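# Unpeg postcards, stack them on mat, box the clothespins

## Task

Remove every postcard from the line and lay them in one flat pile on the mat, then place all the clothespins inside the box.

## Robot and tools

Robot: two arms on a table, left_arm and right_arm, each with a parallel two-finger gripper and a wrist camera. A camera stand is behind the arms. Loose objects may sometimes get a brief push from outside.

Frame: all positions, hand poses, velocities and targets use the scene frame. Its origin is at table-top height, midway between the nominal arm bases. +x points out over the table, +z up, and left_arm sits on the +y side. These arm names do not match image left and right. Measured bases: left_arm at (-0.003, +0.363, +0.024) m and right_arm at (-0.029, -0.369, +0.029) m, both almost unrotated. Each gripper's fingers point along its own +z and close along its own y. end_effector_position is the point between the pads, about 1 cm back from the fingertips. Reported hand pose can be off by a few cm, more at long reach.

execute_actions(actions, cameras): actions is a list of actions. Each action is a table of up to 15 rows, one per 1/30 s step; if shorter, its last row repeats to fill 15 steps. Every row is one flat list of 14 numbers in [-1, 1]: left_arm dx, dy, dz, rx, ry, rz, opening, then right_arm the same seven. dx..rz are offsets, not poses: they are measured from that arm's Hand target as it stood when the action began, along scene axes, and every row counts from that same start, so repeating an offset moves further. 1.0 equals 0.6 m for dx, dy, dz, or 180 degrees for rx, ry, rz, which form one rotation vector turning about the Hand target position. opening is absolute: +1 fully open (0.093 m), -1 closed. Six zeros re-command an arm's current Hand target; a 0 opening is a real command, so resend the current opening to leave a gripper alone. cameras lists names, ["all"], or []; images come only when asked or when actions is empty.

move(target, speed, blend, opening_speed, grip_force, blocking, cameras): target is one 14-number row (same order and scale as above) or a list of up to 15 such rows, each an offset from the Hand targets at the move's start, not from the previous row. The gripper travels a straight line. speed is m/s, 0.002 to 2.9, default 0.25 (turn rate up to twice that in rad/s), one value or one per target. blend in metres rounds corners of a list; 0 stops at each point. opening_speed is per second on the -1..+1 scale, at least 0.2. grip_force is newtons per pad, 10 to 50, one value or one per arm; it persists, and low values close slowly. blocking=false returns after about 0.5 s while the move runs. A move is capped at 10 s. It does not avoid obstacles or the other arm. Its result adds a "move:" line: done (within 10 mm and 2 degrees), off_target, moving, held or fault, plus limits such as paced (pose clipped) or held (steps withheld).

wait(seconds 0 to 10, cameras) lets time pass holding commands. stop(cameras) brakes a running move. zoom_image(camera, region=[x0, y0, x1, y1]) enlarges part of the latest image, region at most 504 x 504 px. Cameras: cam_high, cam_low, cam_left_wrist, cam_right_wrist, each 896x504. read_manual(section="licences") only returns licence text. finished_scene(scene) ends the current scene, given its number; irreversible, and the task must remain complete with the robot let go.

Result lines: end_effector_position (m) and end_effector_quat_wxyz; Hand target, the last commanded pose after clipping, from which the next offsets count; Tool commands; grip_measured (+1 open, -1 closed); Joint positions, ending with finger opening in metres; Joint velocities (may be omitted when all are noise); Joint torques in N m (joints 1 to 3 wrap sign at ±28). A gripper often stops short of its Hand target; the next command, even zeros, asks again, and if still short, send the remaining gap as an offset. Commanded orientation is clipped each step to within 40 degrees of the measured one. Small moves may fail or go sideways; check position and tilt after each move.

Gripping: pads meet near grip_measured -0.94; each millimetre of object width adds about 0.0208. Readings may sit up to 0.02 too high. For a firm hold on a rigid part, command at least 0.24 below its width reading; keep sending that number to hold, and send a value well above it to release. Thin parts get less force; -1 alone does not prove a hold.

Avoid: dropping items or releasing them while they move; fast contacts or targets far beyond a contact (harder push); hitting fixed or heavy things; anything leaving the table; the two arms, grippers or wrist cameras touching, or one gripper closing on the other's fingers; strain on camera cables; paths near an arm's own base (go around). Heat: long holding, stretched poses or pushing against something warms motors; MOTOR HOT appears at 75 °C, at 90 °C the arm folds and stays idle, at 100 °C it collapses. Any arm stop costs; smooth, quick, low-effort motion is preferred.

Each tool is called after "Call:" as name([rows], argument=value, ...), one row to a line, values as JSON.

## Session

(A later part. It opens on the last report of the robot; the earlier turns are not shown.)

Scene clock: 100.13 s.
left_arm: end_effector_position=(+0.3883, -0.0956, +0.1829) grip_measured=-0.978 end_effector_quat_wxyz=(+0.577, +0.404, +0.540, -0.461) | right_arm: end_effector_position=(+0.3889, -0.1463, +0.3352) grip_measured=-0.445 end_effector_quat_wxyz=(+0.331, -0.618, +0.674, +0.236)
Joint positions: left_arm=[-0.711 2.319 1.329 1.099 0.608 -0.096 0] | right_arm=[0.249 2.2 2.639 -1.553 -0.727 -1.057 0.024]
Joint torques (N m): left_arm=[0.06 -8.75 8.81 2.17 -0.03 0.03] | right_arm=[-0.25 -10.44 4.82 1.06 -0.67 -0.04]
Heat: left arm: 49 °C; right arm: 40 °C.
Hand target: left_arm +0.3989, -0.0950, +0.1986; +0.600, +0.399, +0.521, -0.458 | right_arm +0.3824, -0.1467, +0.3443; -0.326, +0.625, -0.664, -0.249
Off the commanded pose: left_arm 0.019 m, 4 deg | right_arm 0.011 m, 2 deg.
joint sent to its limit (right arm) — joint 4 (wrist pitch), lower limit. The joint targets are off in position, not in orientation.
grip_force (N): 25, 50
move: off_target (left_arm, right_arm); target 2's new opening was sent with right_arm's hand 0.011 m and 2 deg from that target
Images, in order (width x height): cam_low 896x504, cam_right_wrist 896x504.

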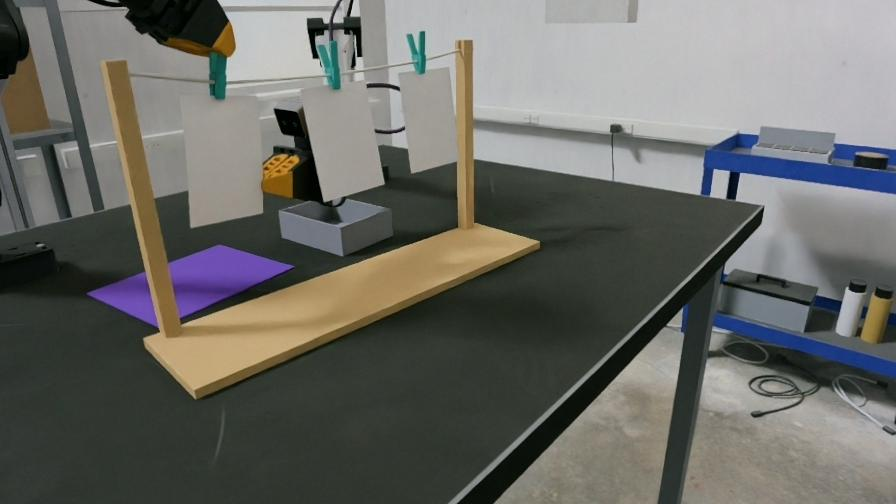

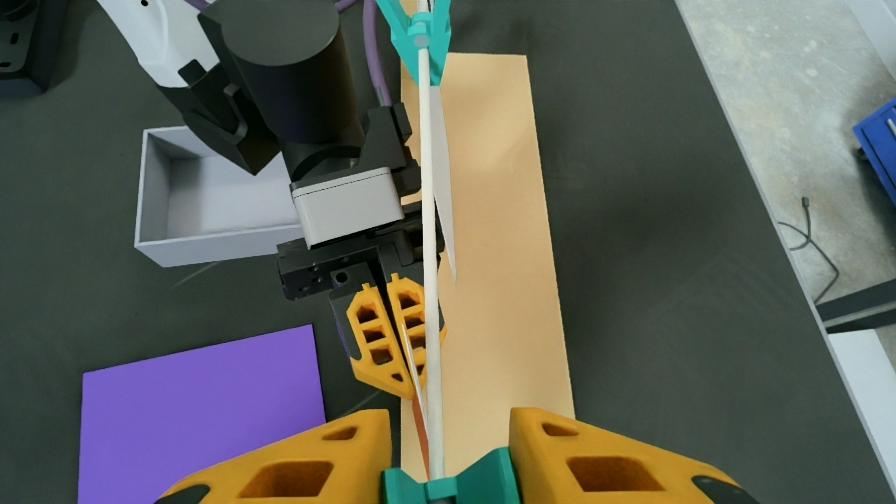

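Call:
move([
  [0,0,0,0,0,0,-1,0.0,0,0.0,0,0,0,-0.74],
], speed=0.06, opening_speed=0.4, cameras=["cam_low","cam_right_wrist"])

Call:
zoom_image(camera="cam_low", region=[90, 0, 310, 130])

Scene clock: 101.87 s.
left_arm: end_effector_position=(+0.3883, -0.0956, +0.1829) grip_measured=-0.978 end_effector_quat_wxyz=(+0.577, +0.404, +0.540, -0.461) | right_arm: end_effector_position=(+0.3888, -0.1462, +0.3354) grip_measured=-0.737 end_effector_quat_wxyz=(+0.331, -0.618, +0.673, +0.236)
Joint positions: left_arm=[-0.711 2.319 1.329 1.099 0.608 -0.096 0] | right_arm=[0.249 2.2 2.639 -1.553 -0.729 -1.057 0.01]
Joint torques (N m): left_arm=[0.06 -8.75 8.84 2.17 -0.03 0.02] | right_arm=[-0.21 -10.39 4.79 1.06 -0.66 -0.05]
Heat: left arm: 49 °C; right arm: 40 °C.
Hand target: left_arm +0.3989, -0.0950, +0.1986; +0.600, +0.399, +0.521, -0.458 | right_arm +0.3824, -0.1467, +0.3443; -0.326, +0.625, -0.664, -0.249
Off the commanded pose: left_arm 0.019 m, 4 deg | right_arm 0.011 m, 2 deg.
joint sent to its limit (right arm) — joint 4 (wrist pitch), lower limit. The joint targets are off in position, not in orientation.
grip_force (N): 25, 50
move: off_target (left_arm, right_arm)
Images, in order (width x height): cam_low 896x504, cam_right_wrist 896x504.

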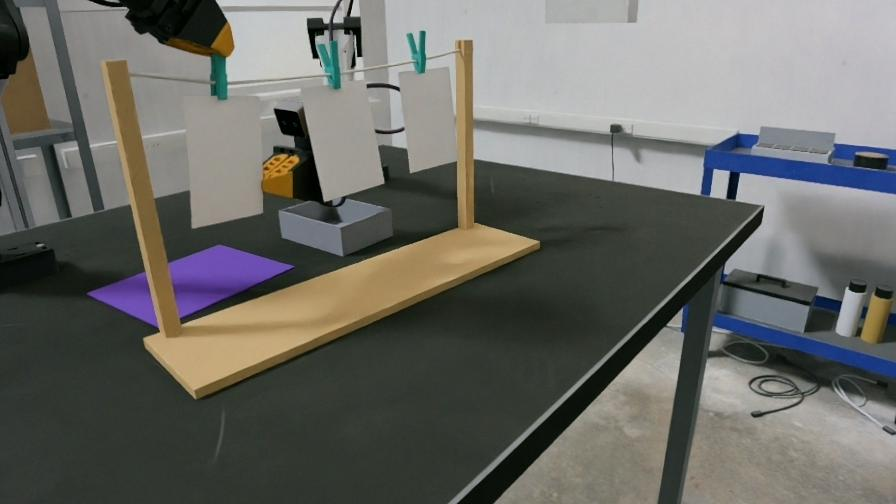

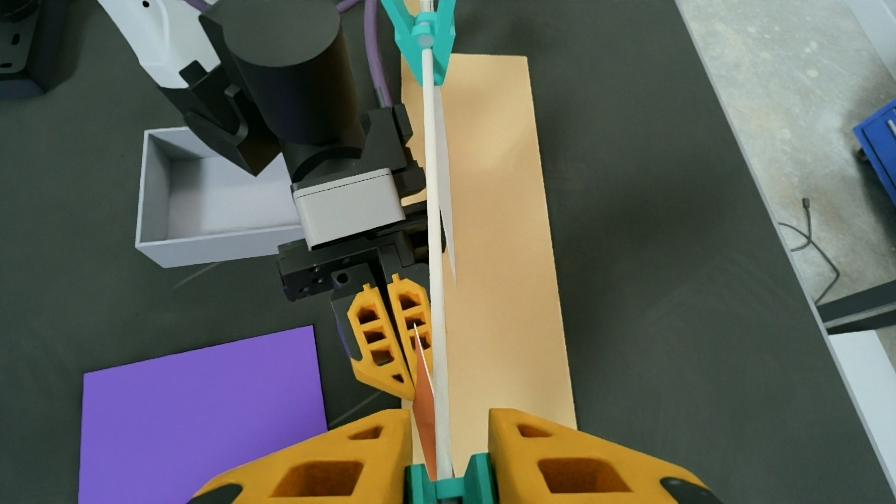

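Scaled by 2.291 from the camera's 896x504 image, which has a finer 1280x720 frame.

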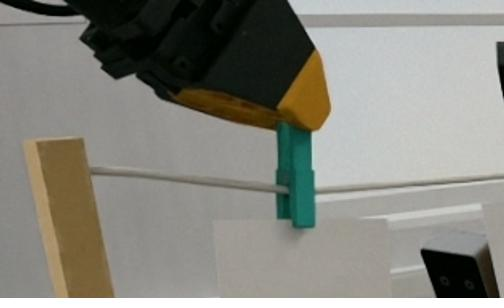

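Call:
move(target=[-0.02,0,-0.05,0,0,0,-1,0.0,0,0.0,0,0,0,-0.74], speed=0.06, cameras=["all"])

Call:
zoom_image(camera="cam_low", region=[90, 0, 310, 130])

Scene clock: 103.40 s.
left_arm: end_effector_position=(+0.3887, -0.0960, +0.1622) grip_measured=-0.978 end_effector_quat_wxyz=(+0.577, +0.404, +0.540, -0.461) | right_arm: end_effector_position=(+0.3888, -0.1462, +0.3354) grip_measured=-0.735 end_effector_quat_wxyz=(+0.331, -0.618, +0.673, +0.236)
Joint positions: left_arm=[-0.711 2.375 1.329 1.156 0.608 -0.096 0] | right_arm=[0.249 2.2 2.639 -1.553 -0.729 -1.057 0.01]
Joint torques (N m): left_arm=[-0.9 -9.11 4.3 2.6 -0.2 0.08] | right_arm=[-0.28 -10.41 4.79 1.06 -0.65 -0.05]
Heat: left arm: 49 °C; right arm: 39 °C.
Hand target: left_arm +0.3869, -0.0950, +0.1686; +0.600, +0.399, +0.521, -0.458 | right_arm +0.3824, -0.1467, +0.3443; -0.326, +0.625, -0.664, -0.249
Off the commanded pose: left_arm 0.007 m, 4 deg | right_arm 0.011 m, 2 deg.
joint sent to its limit (right arm) — joint 4 (wrist pitch), lower limit. The joint targets are off in position, not in orientation.
grip_force (N): 25, 50
move: off_target (left_arm, right_arm)

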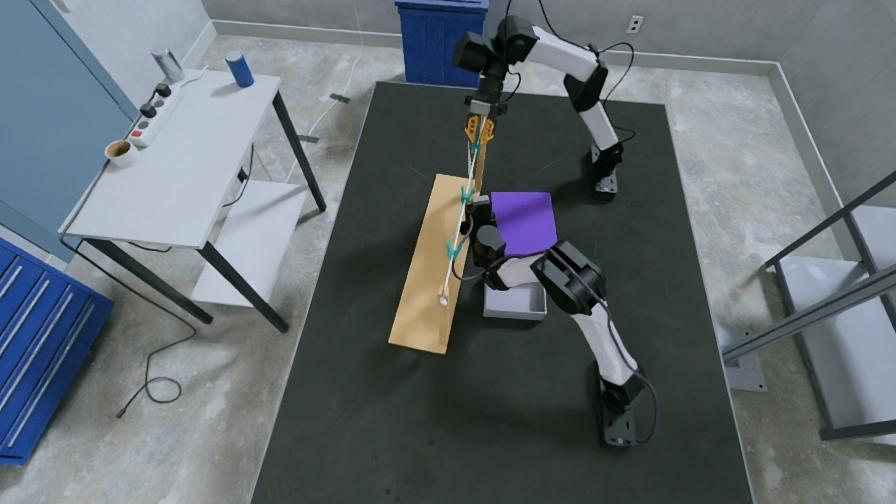

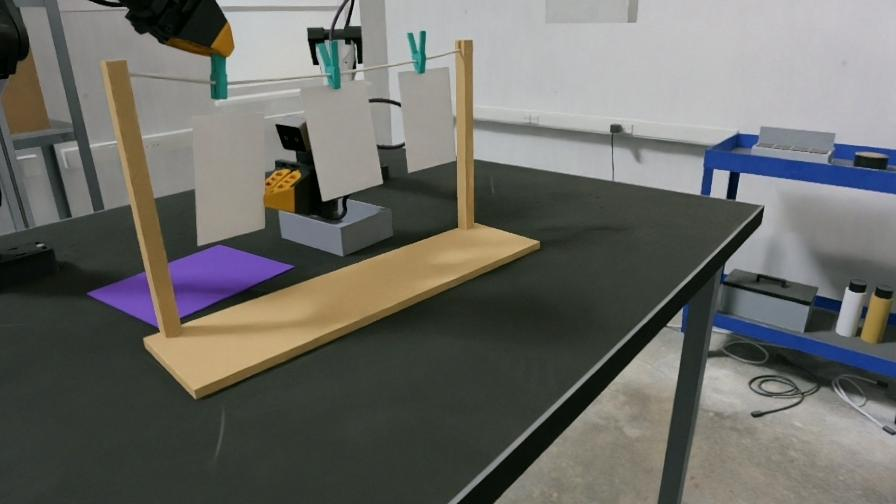

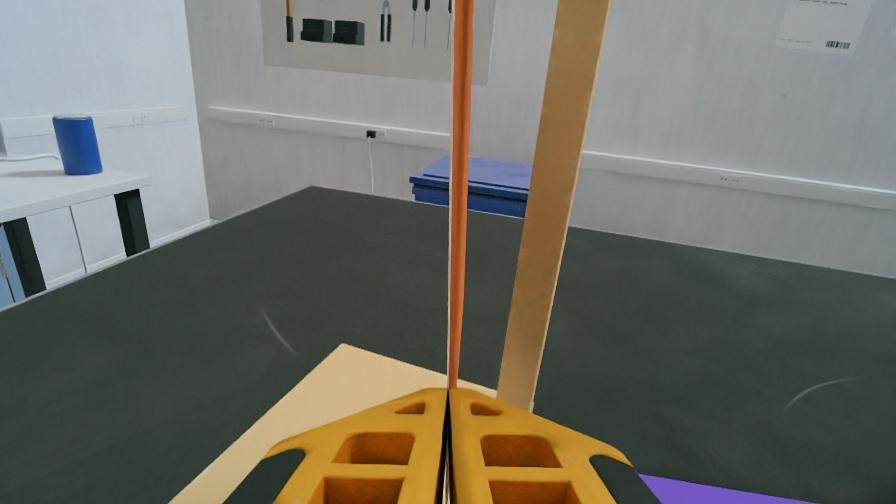

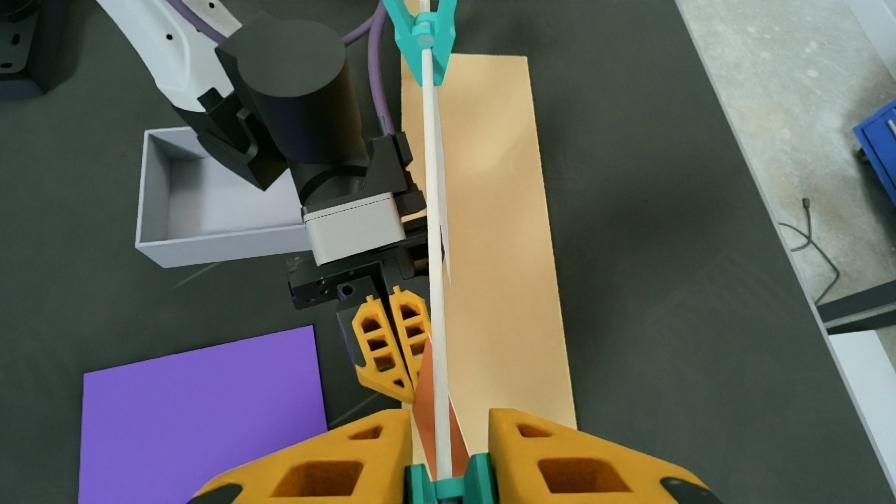

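Scaled by 2.291 from the camera's 896x504 image, which has a finer 1280x720 frame.

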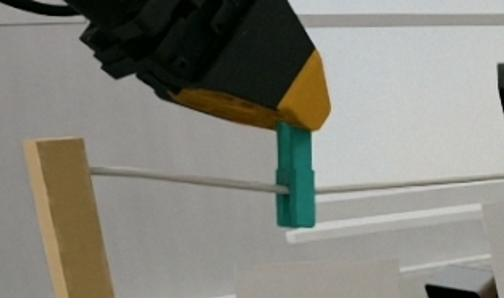

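Call:
move([
  [-0.15,0.03,0.03,0,0,0,-1,0.0,0,0.0,0,0,0,-0.74],
  [-0.25,0.12,0.11,0.0262,0.2583,0.016,-1,0.0,0,0.0,0,0,0,-0.74],
  [-0.3,0.14,0.11,0.0525,0.5167,0.0319,-1,0.0,0,0.0,0,0,0,-0.74],
], speed=0.2, blend=[0.03,0.03,0], cameras=["all"])

Scene clock: 110.20 s.
left_arm: end_effector_position=(+0.2019, -0.0114, +0.2080) grip_measured=-0.979 end_effector_quat_wxyz=(+0.019, -0.040, +0.852, -0.522) | right_arm: end_effector_position=(+0.3888, -0.1462, +0.3354) grip_measured=-0.735 end_effector_quat_wxyz=(+0.331, -0.618, +0.673, +0.236)
Joint positions: left_arm=[-0.87 1.469 0.92 -0.011 0.547 -1.266 0] | right_arm=[0.249 2.2 2.639 -1.553 -0.729 -1.057 0.01]
Joint torques (N m): left_arm=[0.35 -7.05 10.77 1.45 0.29 0] | right_arm=[-0.28 -10.43 4.77 1.06 -0.65 -0.06]
Heat: left arm: 48 °C; right arm: 40 °C.
Hand target: left_arm +0.2069, -0.0110, +0.2346; +0.024, -0.038, +0.842, -0.537 | right_arm +0.3824, -0.1467, +0.3443; -0.326, +0.625, -0.664, -0.249
Off the commanded pose: left_arm 0.027 m, 2 deg | right_arm 0.011 m, 2 deg.
joint sent to its limit (right arm) — joint 4 (wrist pitch), lower limit. The joint targets are off in position, not in orientation.
grip_force (N): 25, 50
move: off_target (left_arm, right_arm)

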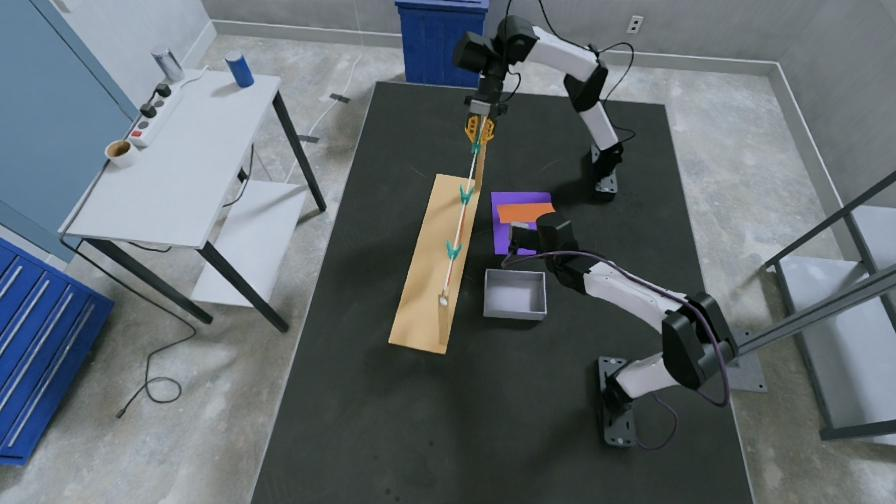

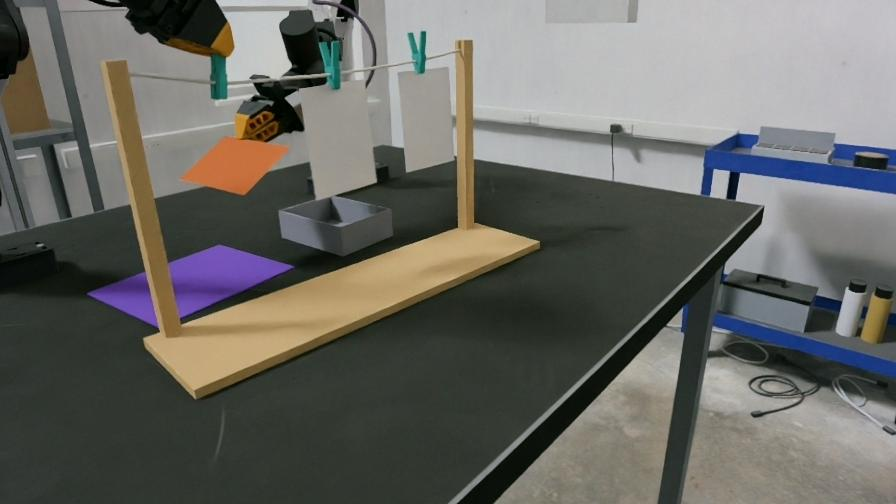

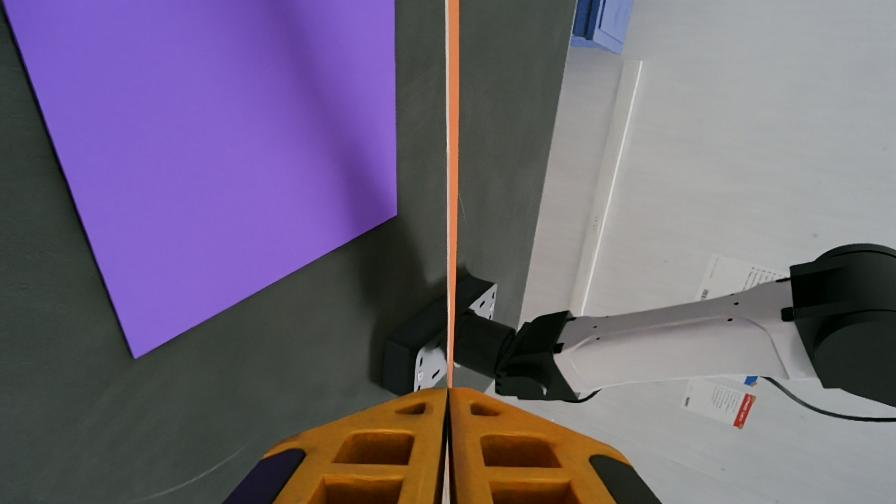

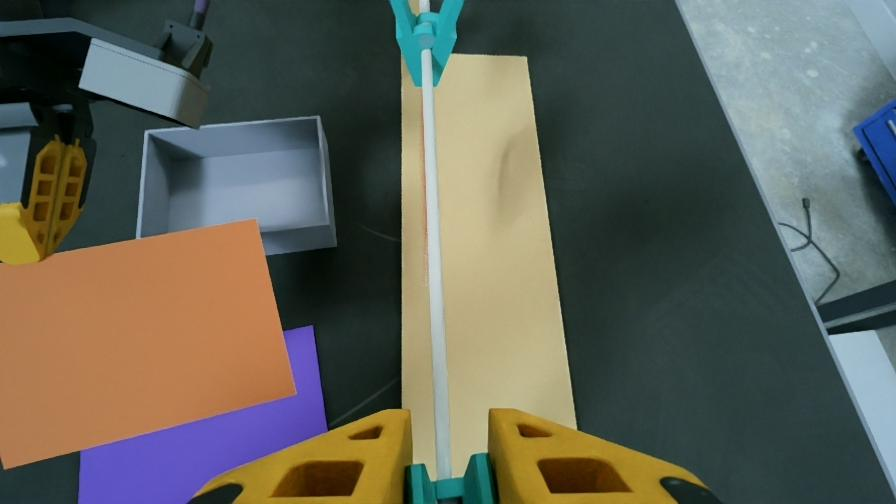

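Call:
move([
  [-0.017,-0.1,-0.12,0.083,0,0,-1,0.0,0,0.0,0,0,0,-0.74],
  [-0.017,-0.105,-0.21,0.083,0,0,-1,0.0,0,0.0,0,0,0,-0.74],
], speed=0.15, blend=[0.03,0], cameras=["cam_high","cam_low","cam_left_wrist"])

Scene clock: 112.90 s.
left_arm: end_effector_position=(+0.1911, -0.0670, +0.1026) grip_measured=-0.979 end_effector_quat_wxyz=(+0.009, -0.045, +0.914, -0.402) | right_arm: end_effector_position=(+0.3888, -0.1462, +0.3354) grip_measured=-0.740 end_effector_quat_wxyz=(+0.331, -0.618, +0.673, +0.236)
Joint positions: left_arm=[-1.034 1.826 1.073 -0.047 0.34 -1.266 0] | right_arm=[0.249 2.2 2.639 -1.553 -0.729 -1.057 0.01]
Joint torques (N m): left_arm=[-0.95 -6.65 5.37 2.19 -0.08 0.24] | right_arm=[-0.31 -10.48 4.81 1.07 -0.65 -0.06]
Heat: left arm: 48 °C; right arm: 40 °C.
Hand target: left_arm +0.1967, -0.0740, +0.1086; +0.029, -0.035, +0.905, -0.423 | right_arm +0.3824, -0.1467, +0.3443; -0.326, +0.625, -0.664, -0.249
Off the commanded pose: left_arm 0.011 m, 4 deg | right_arm 0.011 m, 2 deg.
joint sent to its limit (right arm) — joint 4 (wrist pitch), lower limit. The joint targets are off in position, not in orientation.
grip_force (N): 25, 50
move: off_target (left_arm, right_arm); blend cut to 0.027 m at target 1
Images, in order (width x height): cam_high 896x504, cam_low 896x504, cam_left_wrist 896x504.

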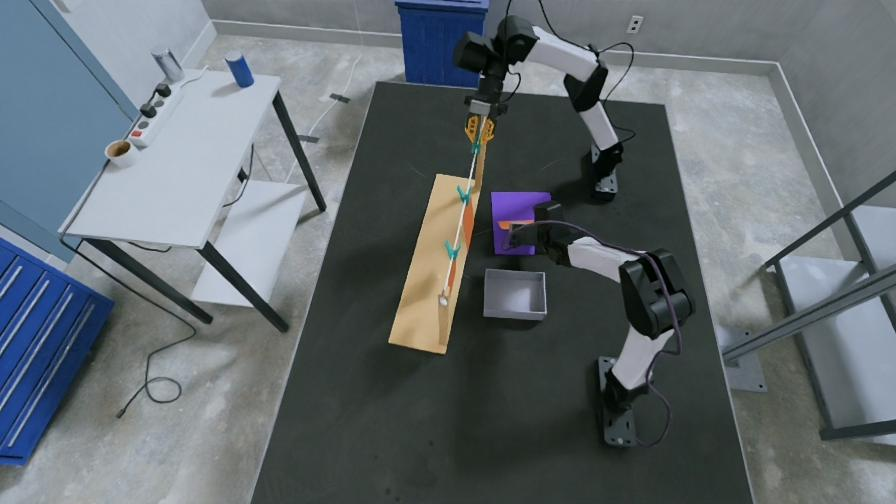

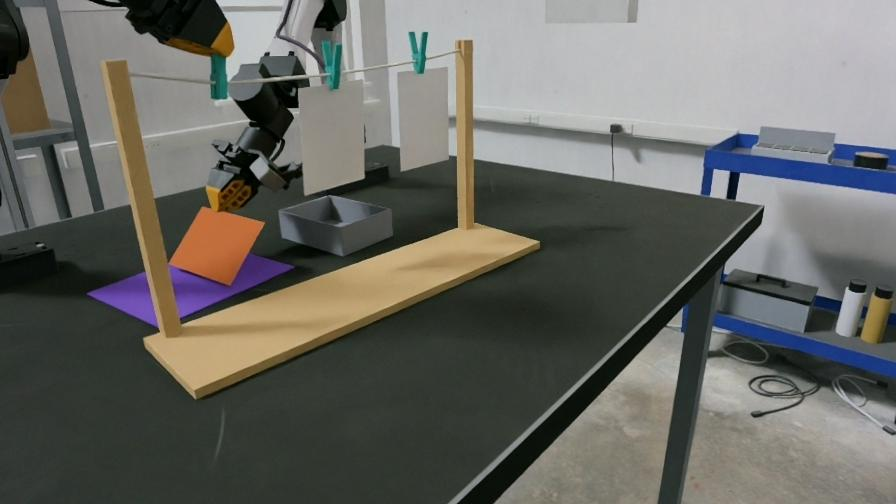

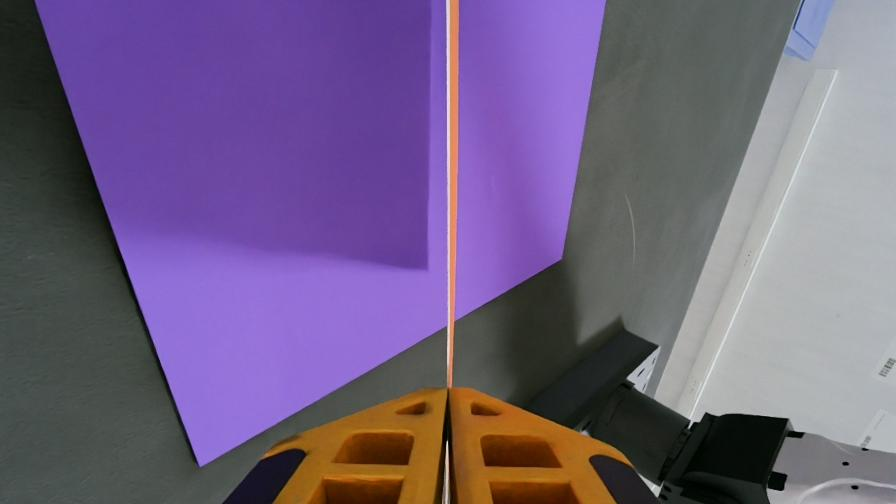

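Call:
move([
  [-0.01,-0.005,-0.04,0,0,0,-1,0.0,0,0.0,0,0,0,-0.74],
], speed=0.08, cameras=["cam_high","cam_low","cam_left_wrist"])

Call:
zoom_image(camera="cam_low", region=[80, 150, 320, 340])

Call:
zoom_image(camera="cam_high", region=[460, 170, 600, 280])

Scene clock: 114.73 s.
left_arm: end_effector_position=(+0.1897, -0.0694, +0.0812) grip_measured=-0.979 end_effector_quat_wxyz=(+0.015, -0.042, +0.913, -0.405) | right_arm: end_effector_position=(+0.3888, -0.1462, +0.3354) grip_measured=-0.735 end_effector_quat_wxyz=(+0.331, -0.618, +0.673, +0.236)
Joint positions: left_arm=[-1.044 1.872 1.029 0.054 0.328 -1.266 0] | right_arm=[0.249 2.2 2.639 -1.553 -0.729 -1.057 0.01]
Joint torques (N m): left_arm=[-0.9 -6.54 4.98 2.21 -0.09 0.09] | right_arm=[-0.27 -10.4 4.85 1.06 -0.66 -0.04]
Heat: left arm: 47 °C; right arm: 40 °C.
Hand target: left_arm +0.1907, -0.0770, +0.0846; +0.029, -0.035, +0.905, -0.423 | right_arm +0.3824, -0.1467, +0.3443; -0.326, +0.625, -0.664, -0.249
Off the commanded pose: left_arm 0.008 m, 3 deg | right_arm 0.011 m, 2 deg.
joint sent to its limit (right arm) — joint 4 (wrist pitch), lower limit. The joint targets are off in position, not in orientation.
grip_force (N): 25, 50
move: off_target (left_arm, right_arm)
Images, in order (width x height): cam_high 896x504, cam_low 896x504, cam_left_wrist 896x504.

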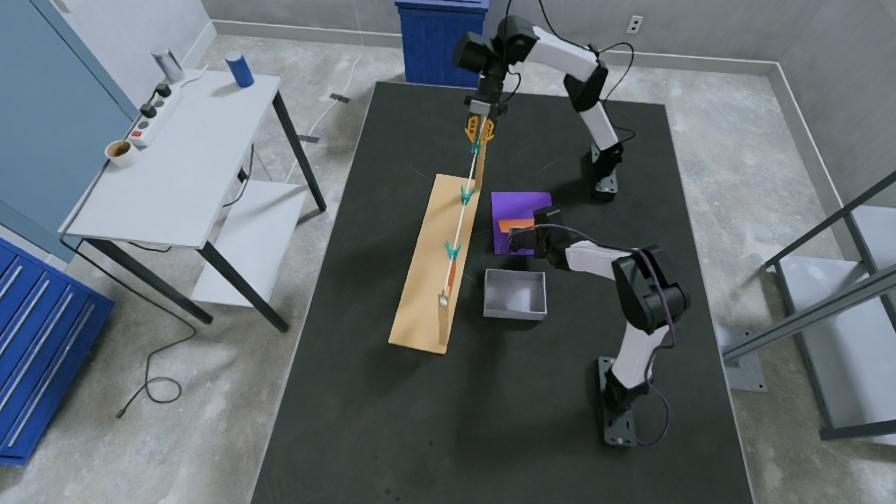

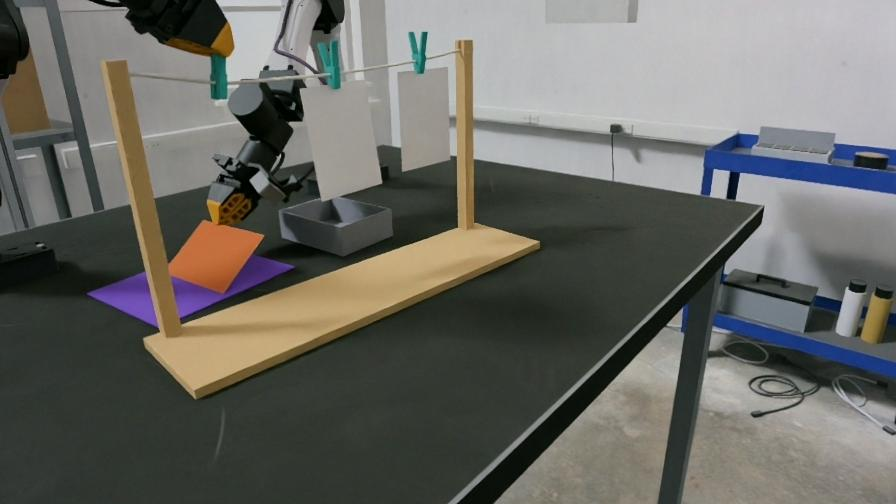

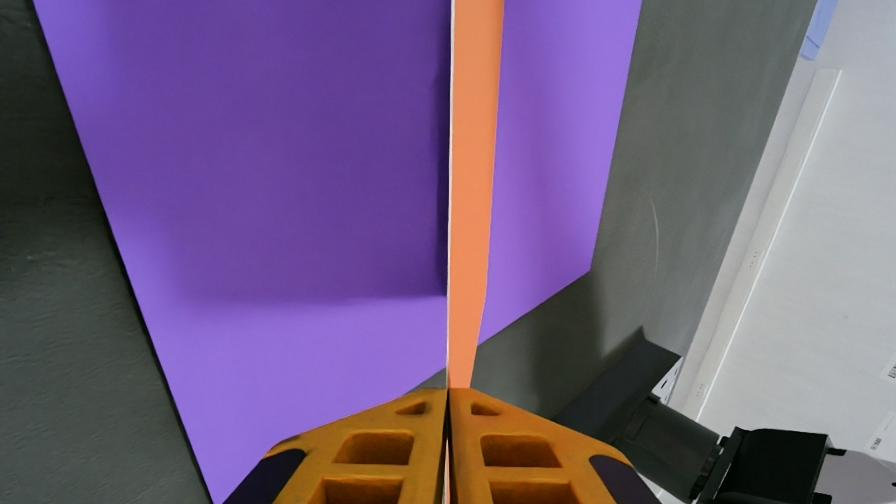

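Scaled by 2.100 from the camera's 896x504 image, which has a finer 1280x720 frame.

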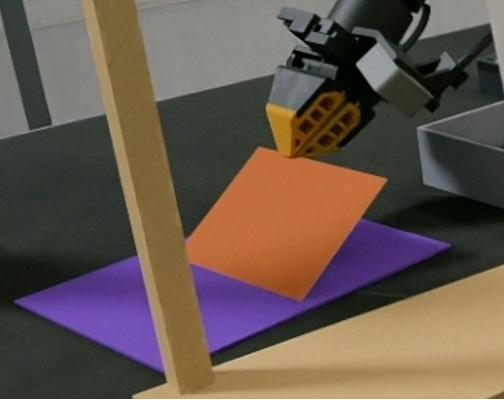

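Scaled by 3.600 from the camera's 896x504 image, which has a finer 1280x720 frame.

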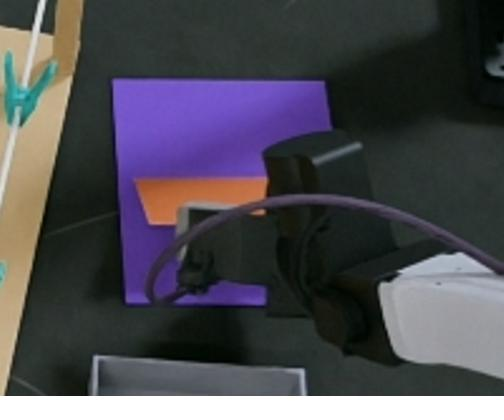

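Call:
move([
  [-0.002,-0.06,-0.03,0,0,0,-1,0.0,0,0.0,0,0,0,-0.74],
], speed=0.08, cameras=["cam_high","cam_low","cam_left_wrist"])

Call:
zoom_image(camera="cam_low", region=[80, 150, 320, 340])

Call:
zoom_image(camera="cam_high", region=[460, 170, 600, 280])

Scene clock: 116.30 s.
left_arm: end_effector_position=(+0.1766, -0.0916, +0.0466) grip_measured=-0.979 end_effector_quat_wxyz=(+0.007, -0.037, +0.922, -0.386) | right_arm: end_effector_position=(+0.3888, -0.1462, +0.3354) grip_measured=-0.735 end_effector_quat_wxyz=(+0.331, -0.618, +0.673, +0.236)
Joint positions: left_arm=[-1.102 2.003 1.082 0.097 0.292 -1.292 0] | right_arm=[0.249 2.2 2.639 -1.553 -0.729 -1.057 0.01]
Joint torques (N m): left_arm=[-0.88 -7.01 8.9 2.13 -0.11 -0.01] | right_arm=[-0.29 -10.4 4.74 1.07 -0.66 -0.06]
Heat: left arm: 47 °C; right arm: 40 °C.
Hand target: left_arm +0.1895, -0.1130, +0.0666; +0.029, -0.035, +0.905, -0.423 | right_arm +0.3824, -0.1467, +0.3443; -0.326, +0.625, -0.664, -0.249
Off the commanded pose: left_arm 0.032 m, 5 deg | right_arm 0.011 m, 2 deg.
joint sent to its limit (right arm) — joint 4 (wrist pitch), lower limit. The joint targets are off in position, not in orientation.
grip_force (N): 25, 50
move: off_target (left_arm, right_arm)
Images, in order (width x height): cam_high 896x504, cam_low 896x504, cam_left_wrist 896x504.

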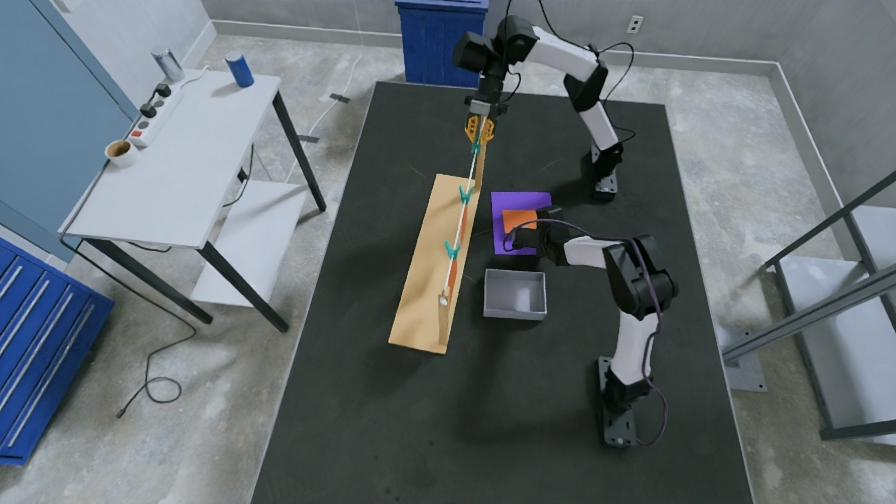

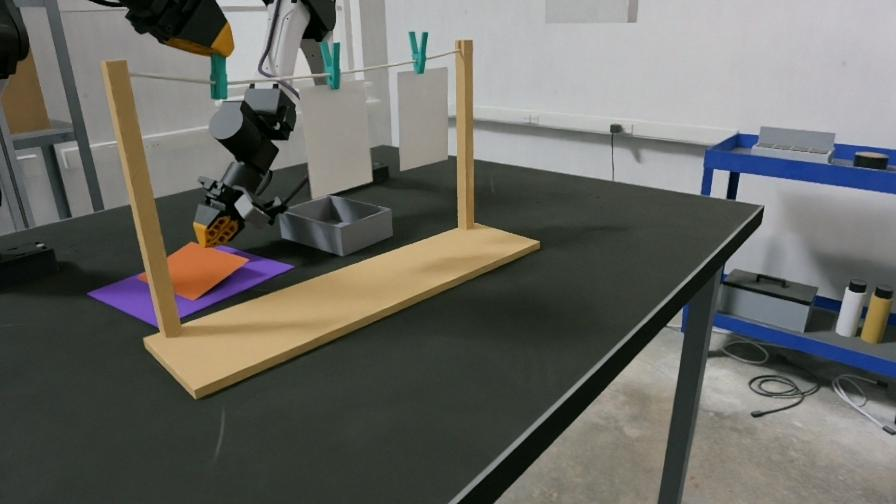

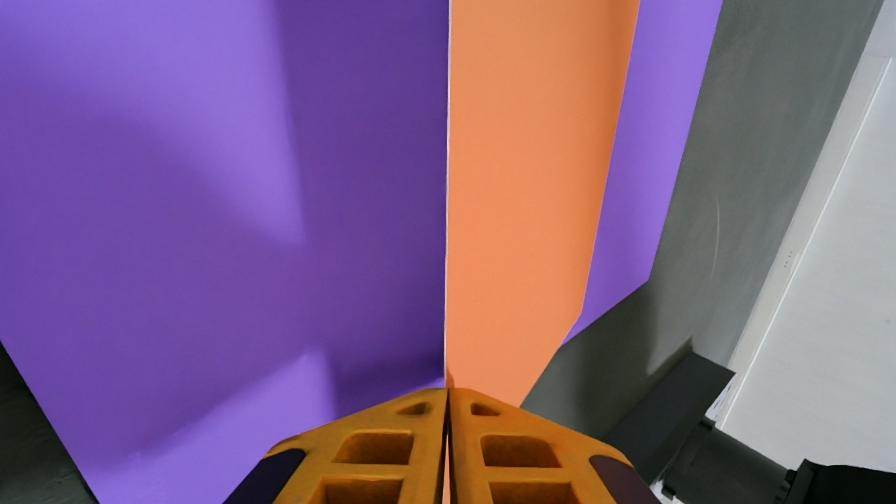

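Scaled by 2.100 from the camera's 896x504 image, which has a finer 1280x720 frame.

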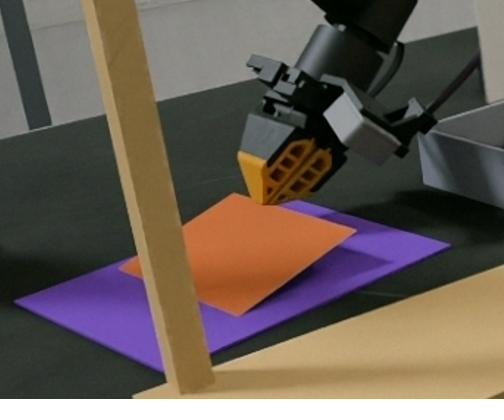

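Scaled by 3.600 from the camera's 896x504 image, which has a finer 1280x720 frame.

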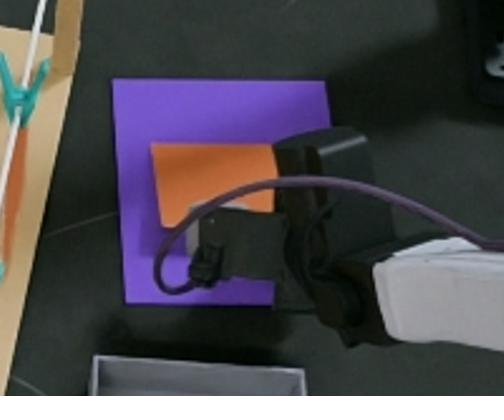

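Call:
move([
  [0.022,0.008,0.005,0,0,0,-1,0.0,0,0.0,0,0,0,-0.74],
], speed=0.08, cameras=["cam_high","cam_low"])

Call:
zoom_image(camera="cam_low", region=[80, 150, 320, 340])

Call:
zoom_image(camera="cam_high", region=[460, 170, 600, 280])

Scene clock: 117.57 s.
left_arm: end_effector_position=(+0.1959, -0.0905, +0.0539) grip_measured=-0.979 end_effector_quat_wxyz=(+0.017, -0.052, +0.917, -0.394) | right_arm: end_effector_position=(+0.3888, -0.1462, +0.3354) grip_measured=-0.738 end_effector_quat_wxyz=(+0.331, -0.618, +0.673, +0.236)
Joint positions: left_arm=[-1.065 2.003 1.102 0.097 0.295 -1.292 0] | right_arm=[0.249 2.2 2.639 -1.553 -0.729 -1.057 0.01]
Joint torques (N m): left_arm=[0.02 -6.91 8.94 1.93 0.14 0.29] | right_arm=[-0.28 -10.45 4.77 1.07 -0.65 -0.06]
Heat: left arm: 47 °C; right arm: 41 °C.
Hand target: left_arm +0.2027, -0.1082, +0.0696; +0.029, -0.035, +0.905, -0.423 | right_arm +0.3824, -0.1467, +0.3443; -0.326, +0.625, -0.664, -0.249
Off the commanded pose: left_arm 0.025 m, 4 deg | right_arm 0.011 m, 2 deg.
joint sent to its limit (right arm) — joint 4 (wrist pitch), lower limit. The joint targets are off in position, not in orientation.
grip_force (N): 25, 50
move: off_target (left_arm, right_arm)
Images, in order (width x height): cam_high 896x504, cam_low 896x504.

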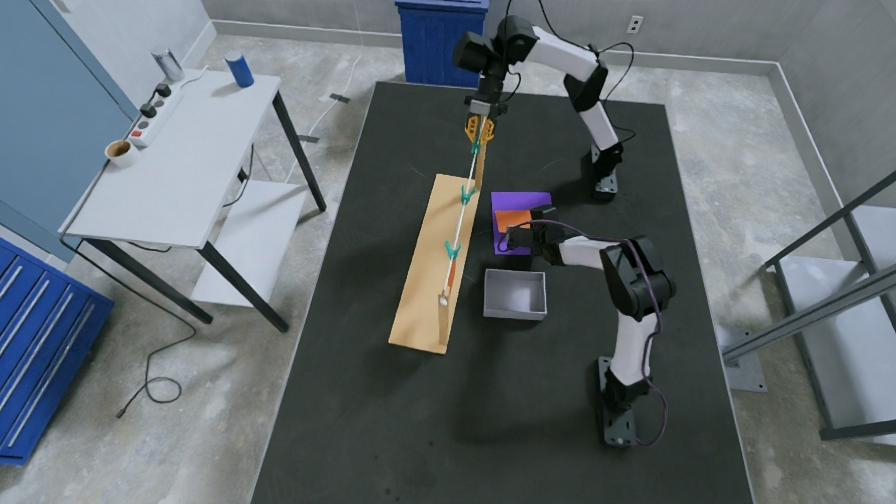

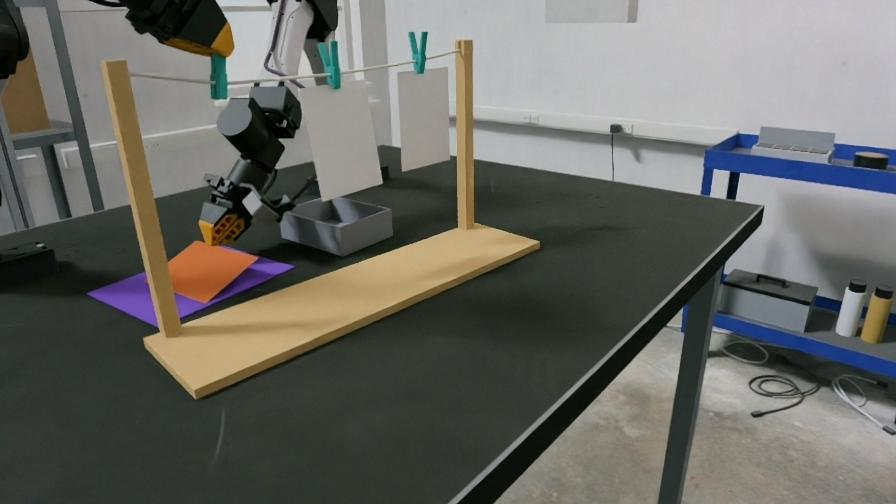

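Scaled by 2.100 from the camera's 896x504 image, which has a finer 1280x720 frame.

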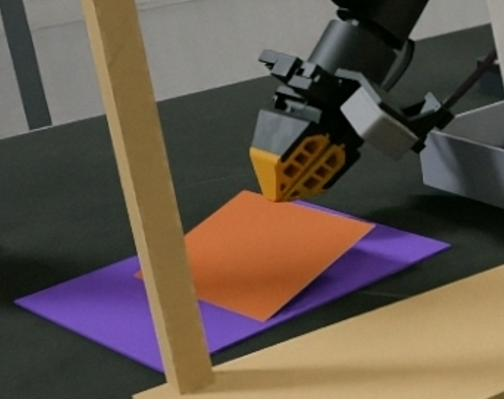

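Scaled by 3.600 from the camera's 896x504 image, which has a finer 1280x720 frame.

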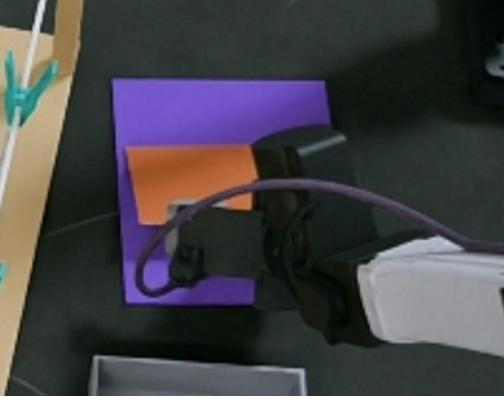

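Call:
move([
  [-0.004,0,0,0,0,0,-0.35,0.0,0,0.0,0,0,0,-0.74],
], speed=0.05, opening_speed=0.3, cameras=["cam_high","cam_low","cam_left_wrist"])

Call:
zoom_image(camera="cam_low", region=[80, 150, 320, 340])

Scene clock: 120.37 s.
left_arm: end_effector_position=(+0.1959, -0.0905, +0.0539) grip_measured=-0.353 end_effector_quat_wxyz=(+0.017, -0.052, +0.917, -0.394) | right_arm: end_effector_position=(+0.3888, -0.1462, +0.3354) grip_measured=-0.737 end_effector_quat_wxyz=(+0.331, -0.618, +0.673, +0.236)
Joint positions: left_arm=[-1.065 2.003 1.102 0.097 0.295 -1.292 0.028] | right_arm=[0.249 2.2 2.639 -1.553 -0.729 -1.057 0.01]
Joint velocities: left_arm=[within noise] | right_arm=[-0.012 -0.002 -0.012 -0.022 -0.051 -0.007 0.014]
Joint torques (N m): left_arm=[-0.44 -7.15 8.51 1.98 0.1 0.25] | right_arm=[-0.24 -10.44 4.72 1.05 -0.66 -0.06]
Heat: left arm: 47 °C; right arm: 41 °C.
Hand target: left_arm +0.2003, -0.1082, +0.0696; +0.029, -0.035, +0.905, -0.423 | right_arm +0.3824, -0.1467, +0.3443; -0.326, +0.625, -0.664, -0.249
Off the commanded pose: left_arm 0.024 m, 4 deg | right_arm 0.011 m, 2 deg.
joint sent to its limit (right arm) — joint 4 (wrist pitch), lower limit. The joint targets are off in position, not in orientation.
grip_force (N): 25, 50
move: off_target (left_arm, right_arm)
Images, in order (width x height): cam_high 896x504, cam_low 896x504, cam_left_wrist 896x504.

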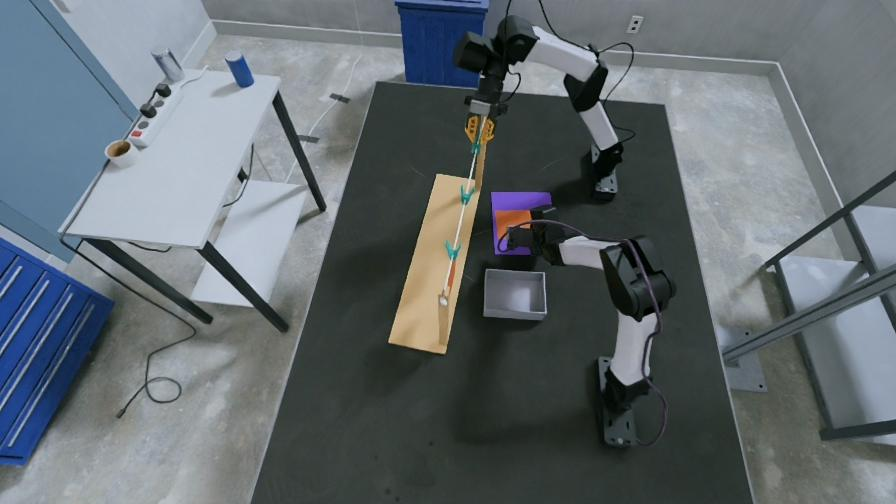

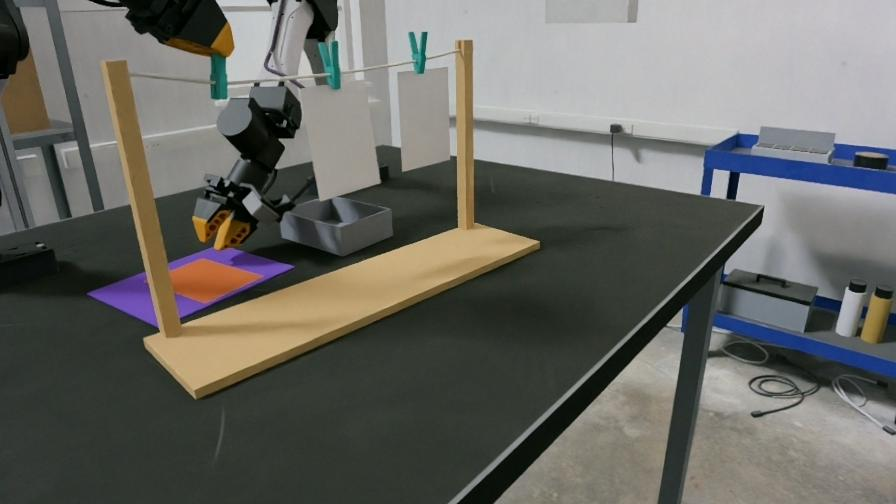

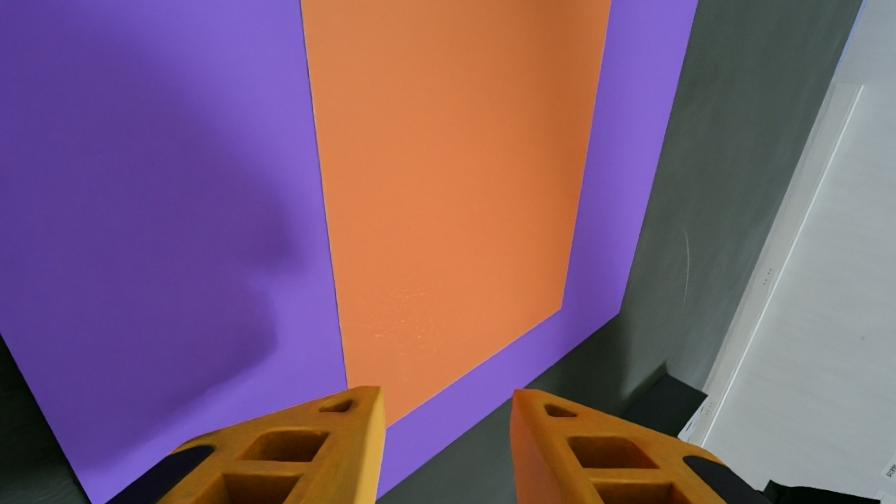

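Scaled by 2.100 from the camera's 896x504 image, which has a finer 1280x720 frame.

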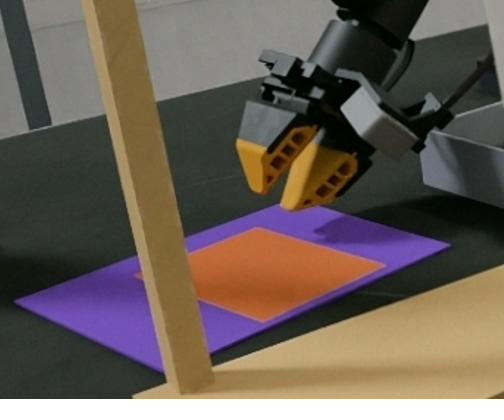

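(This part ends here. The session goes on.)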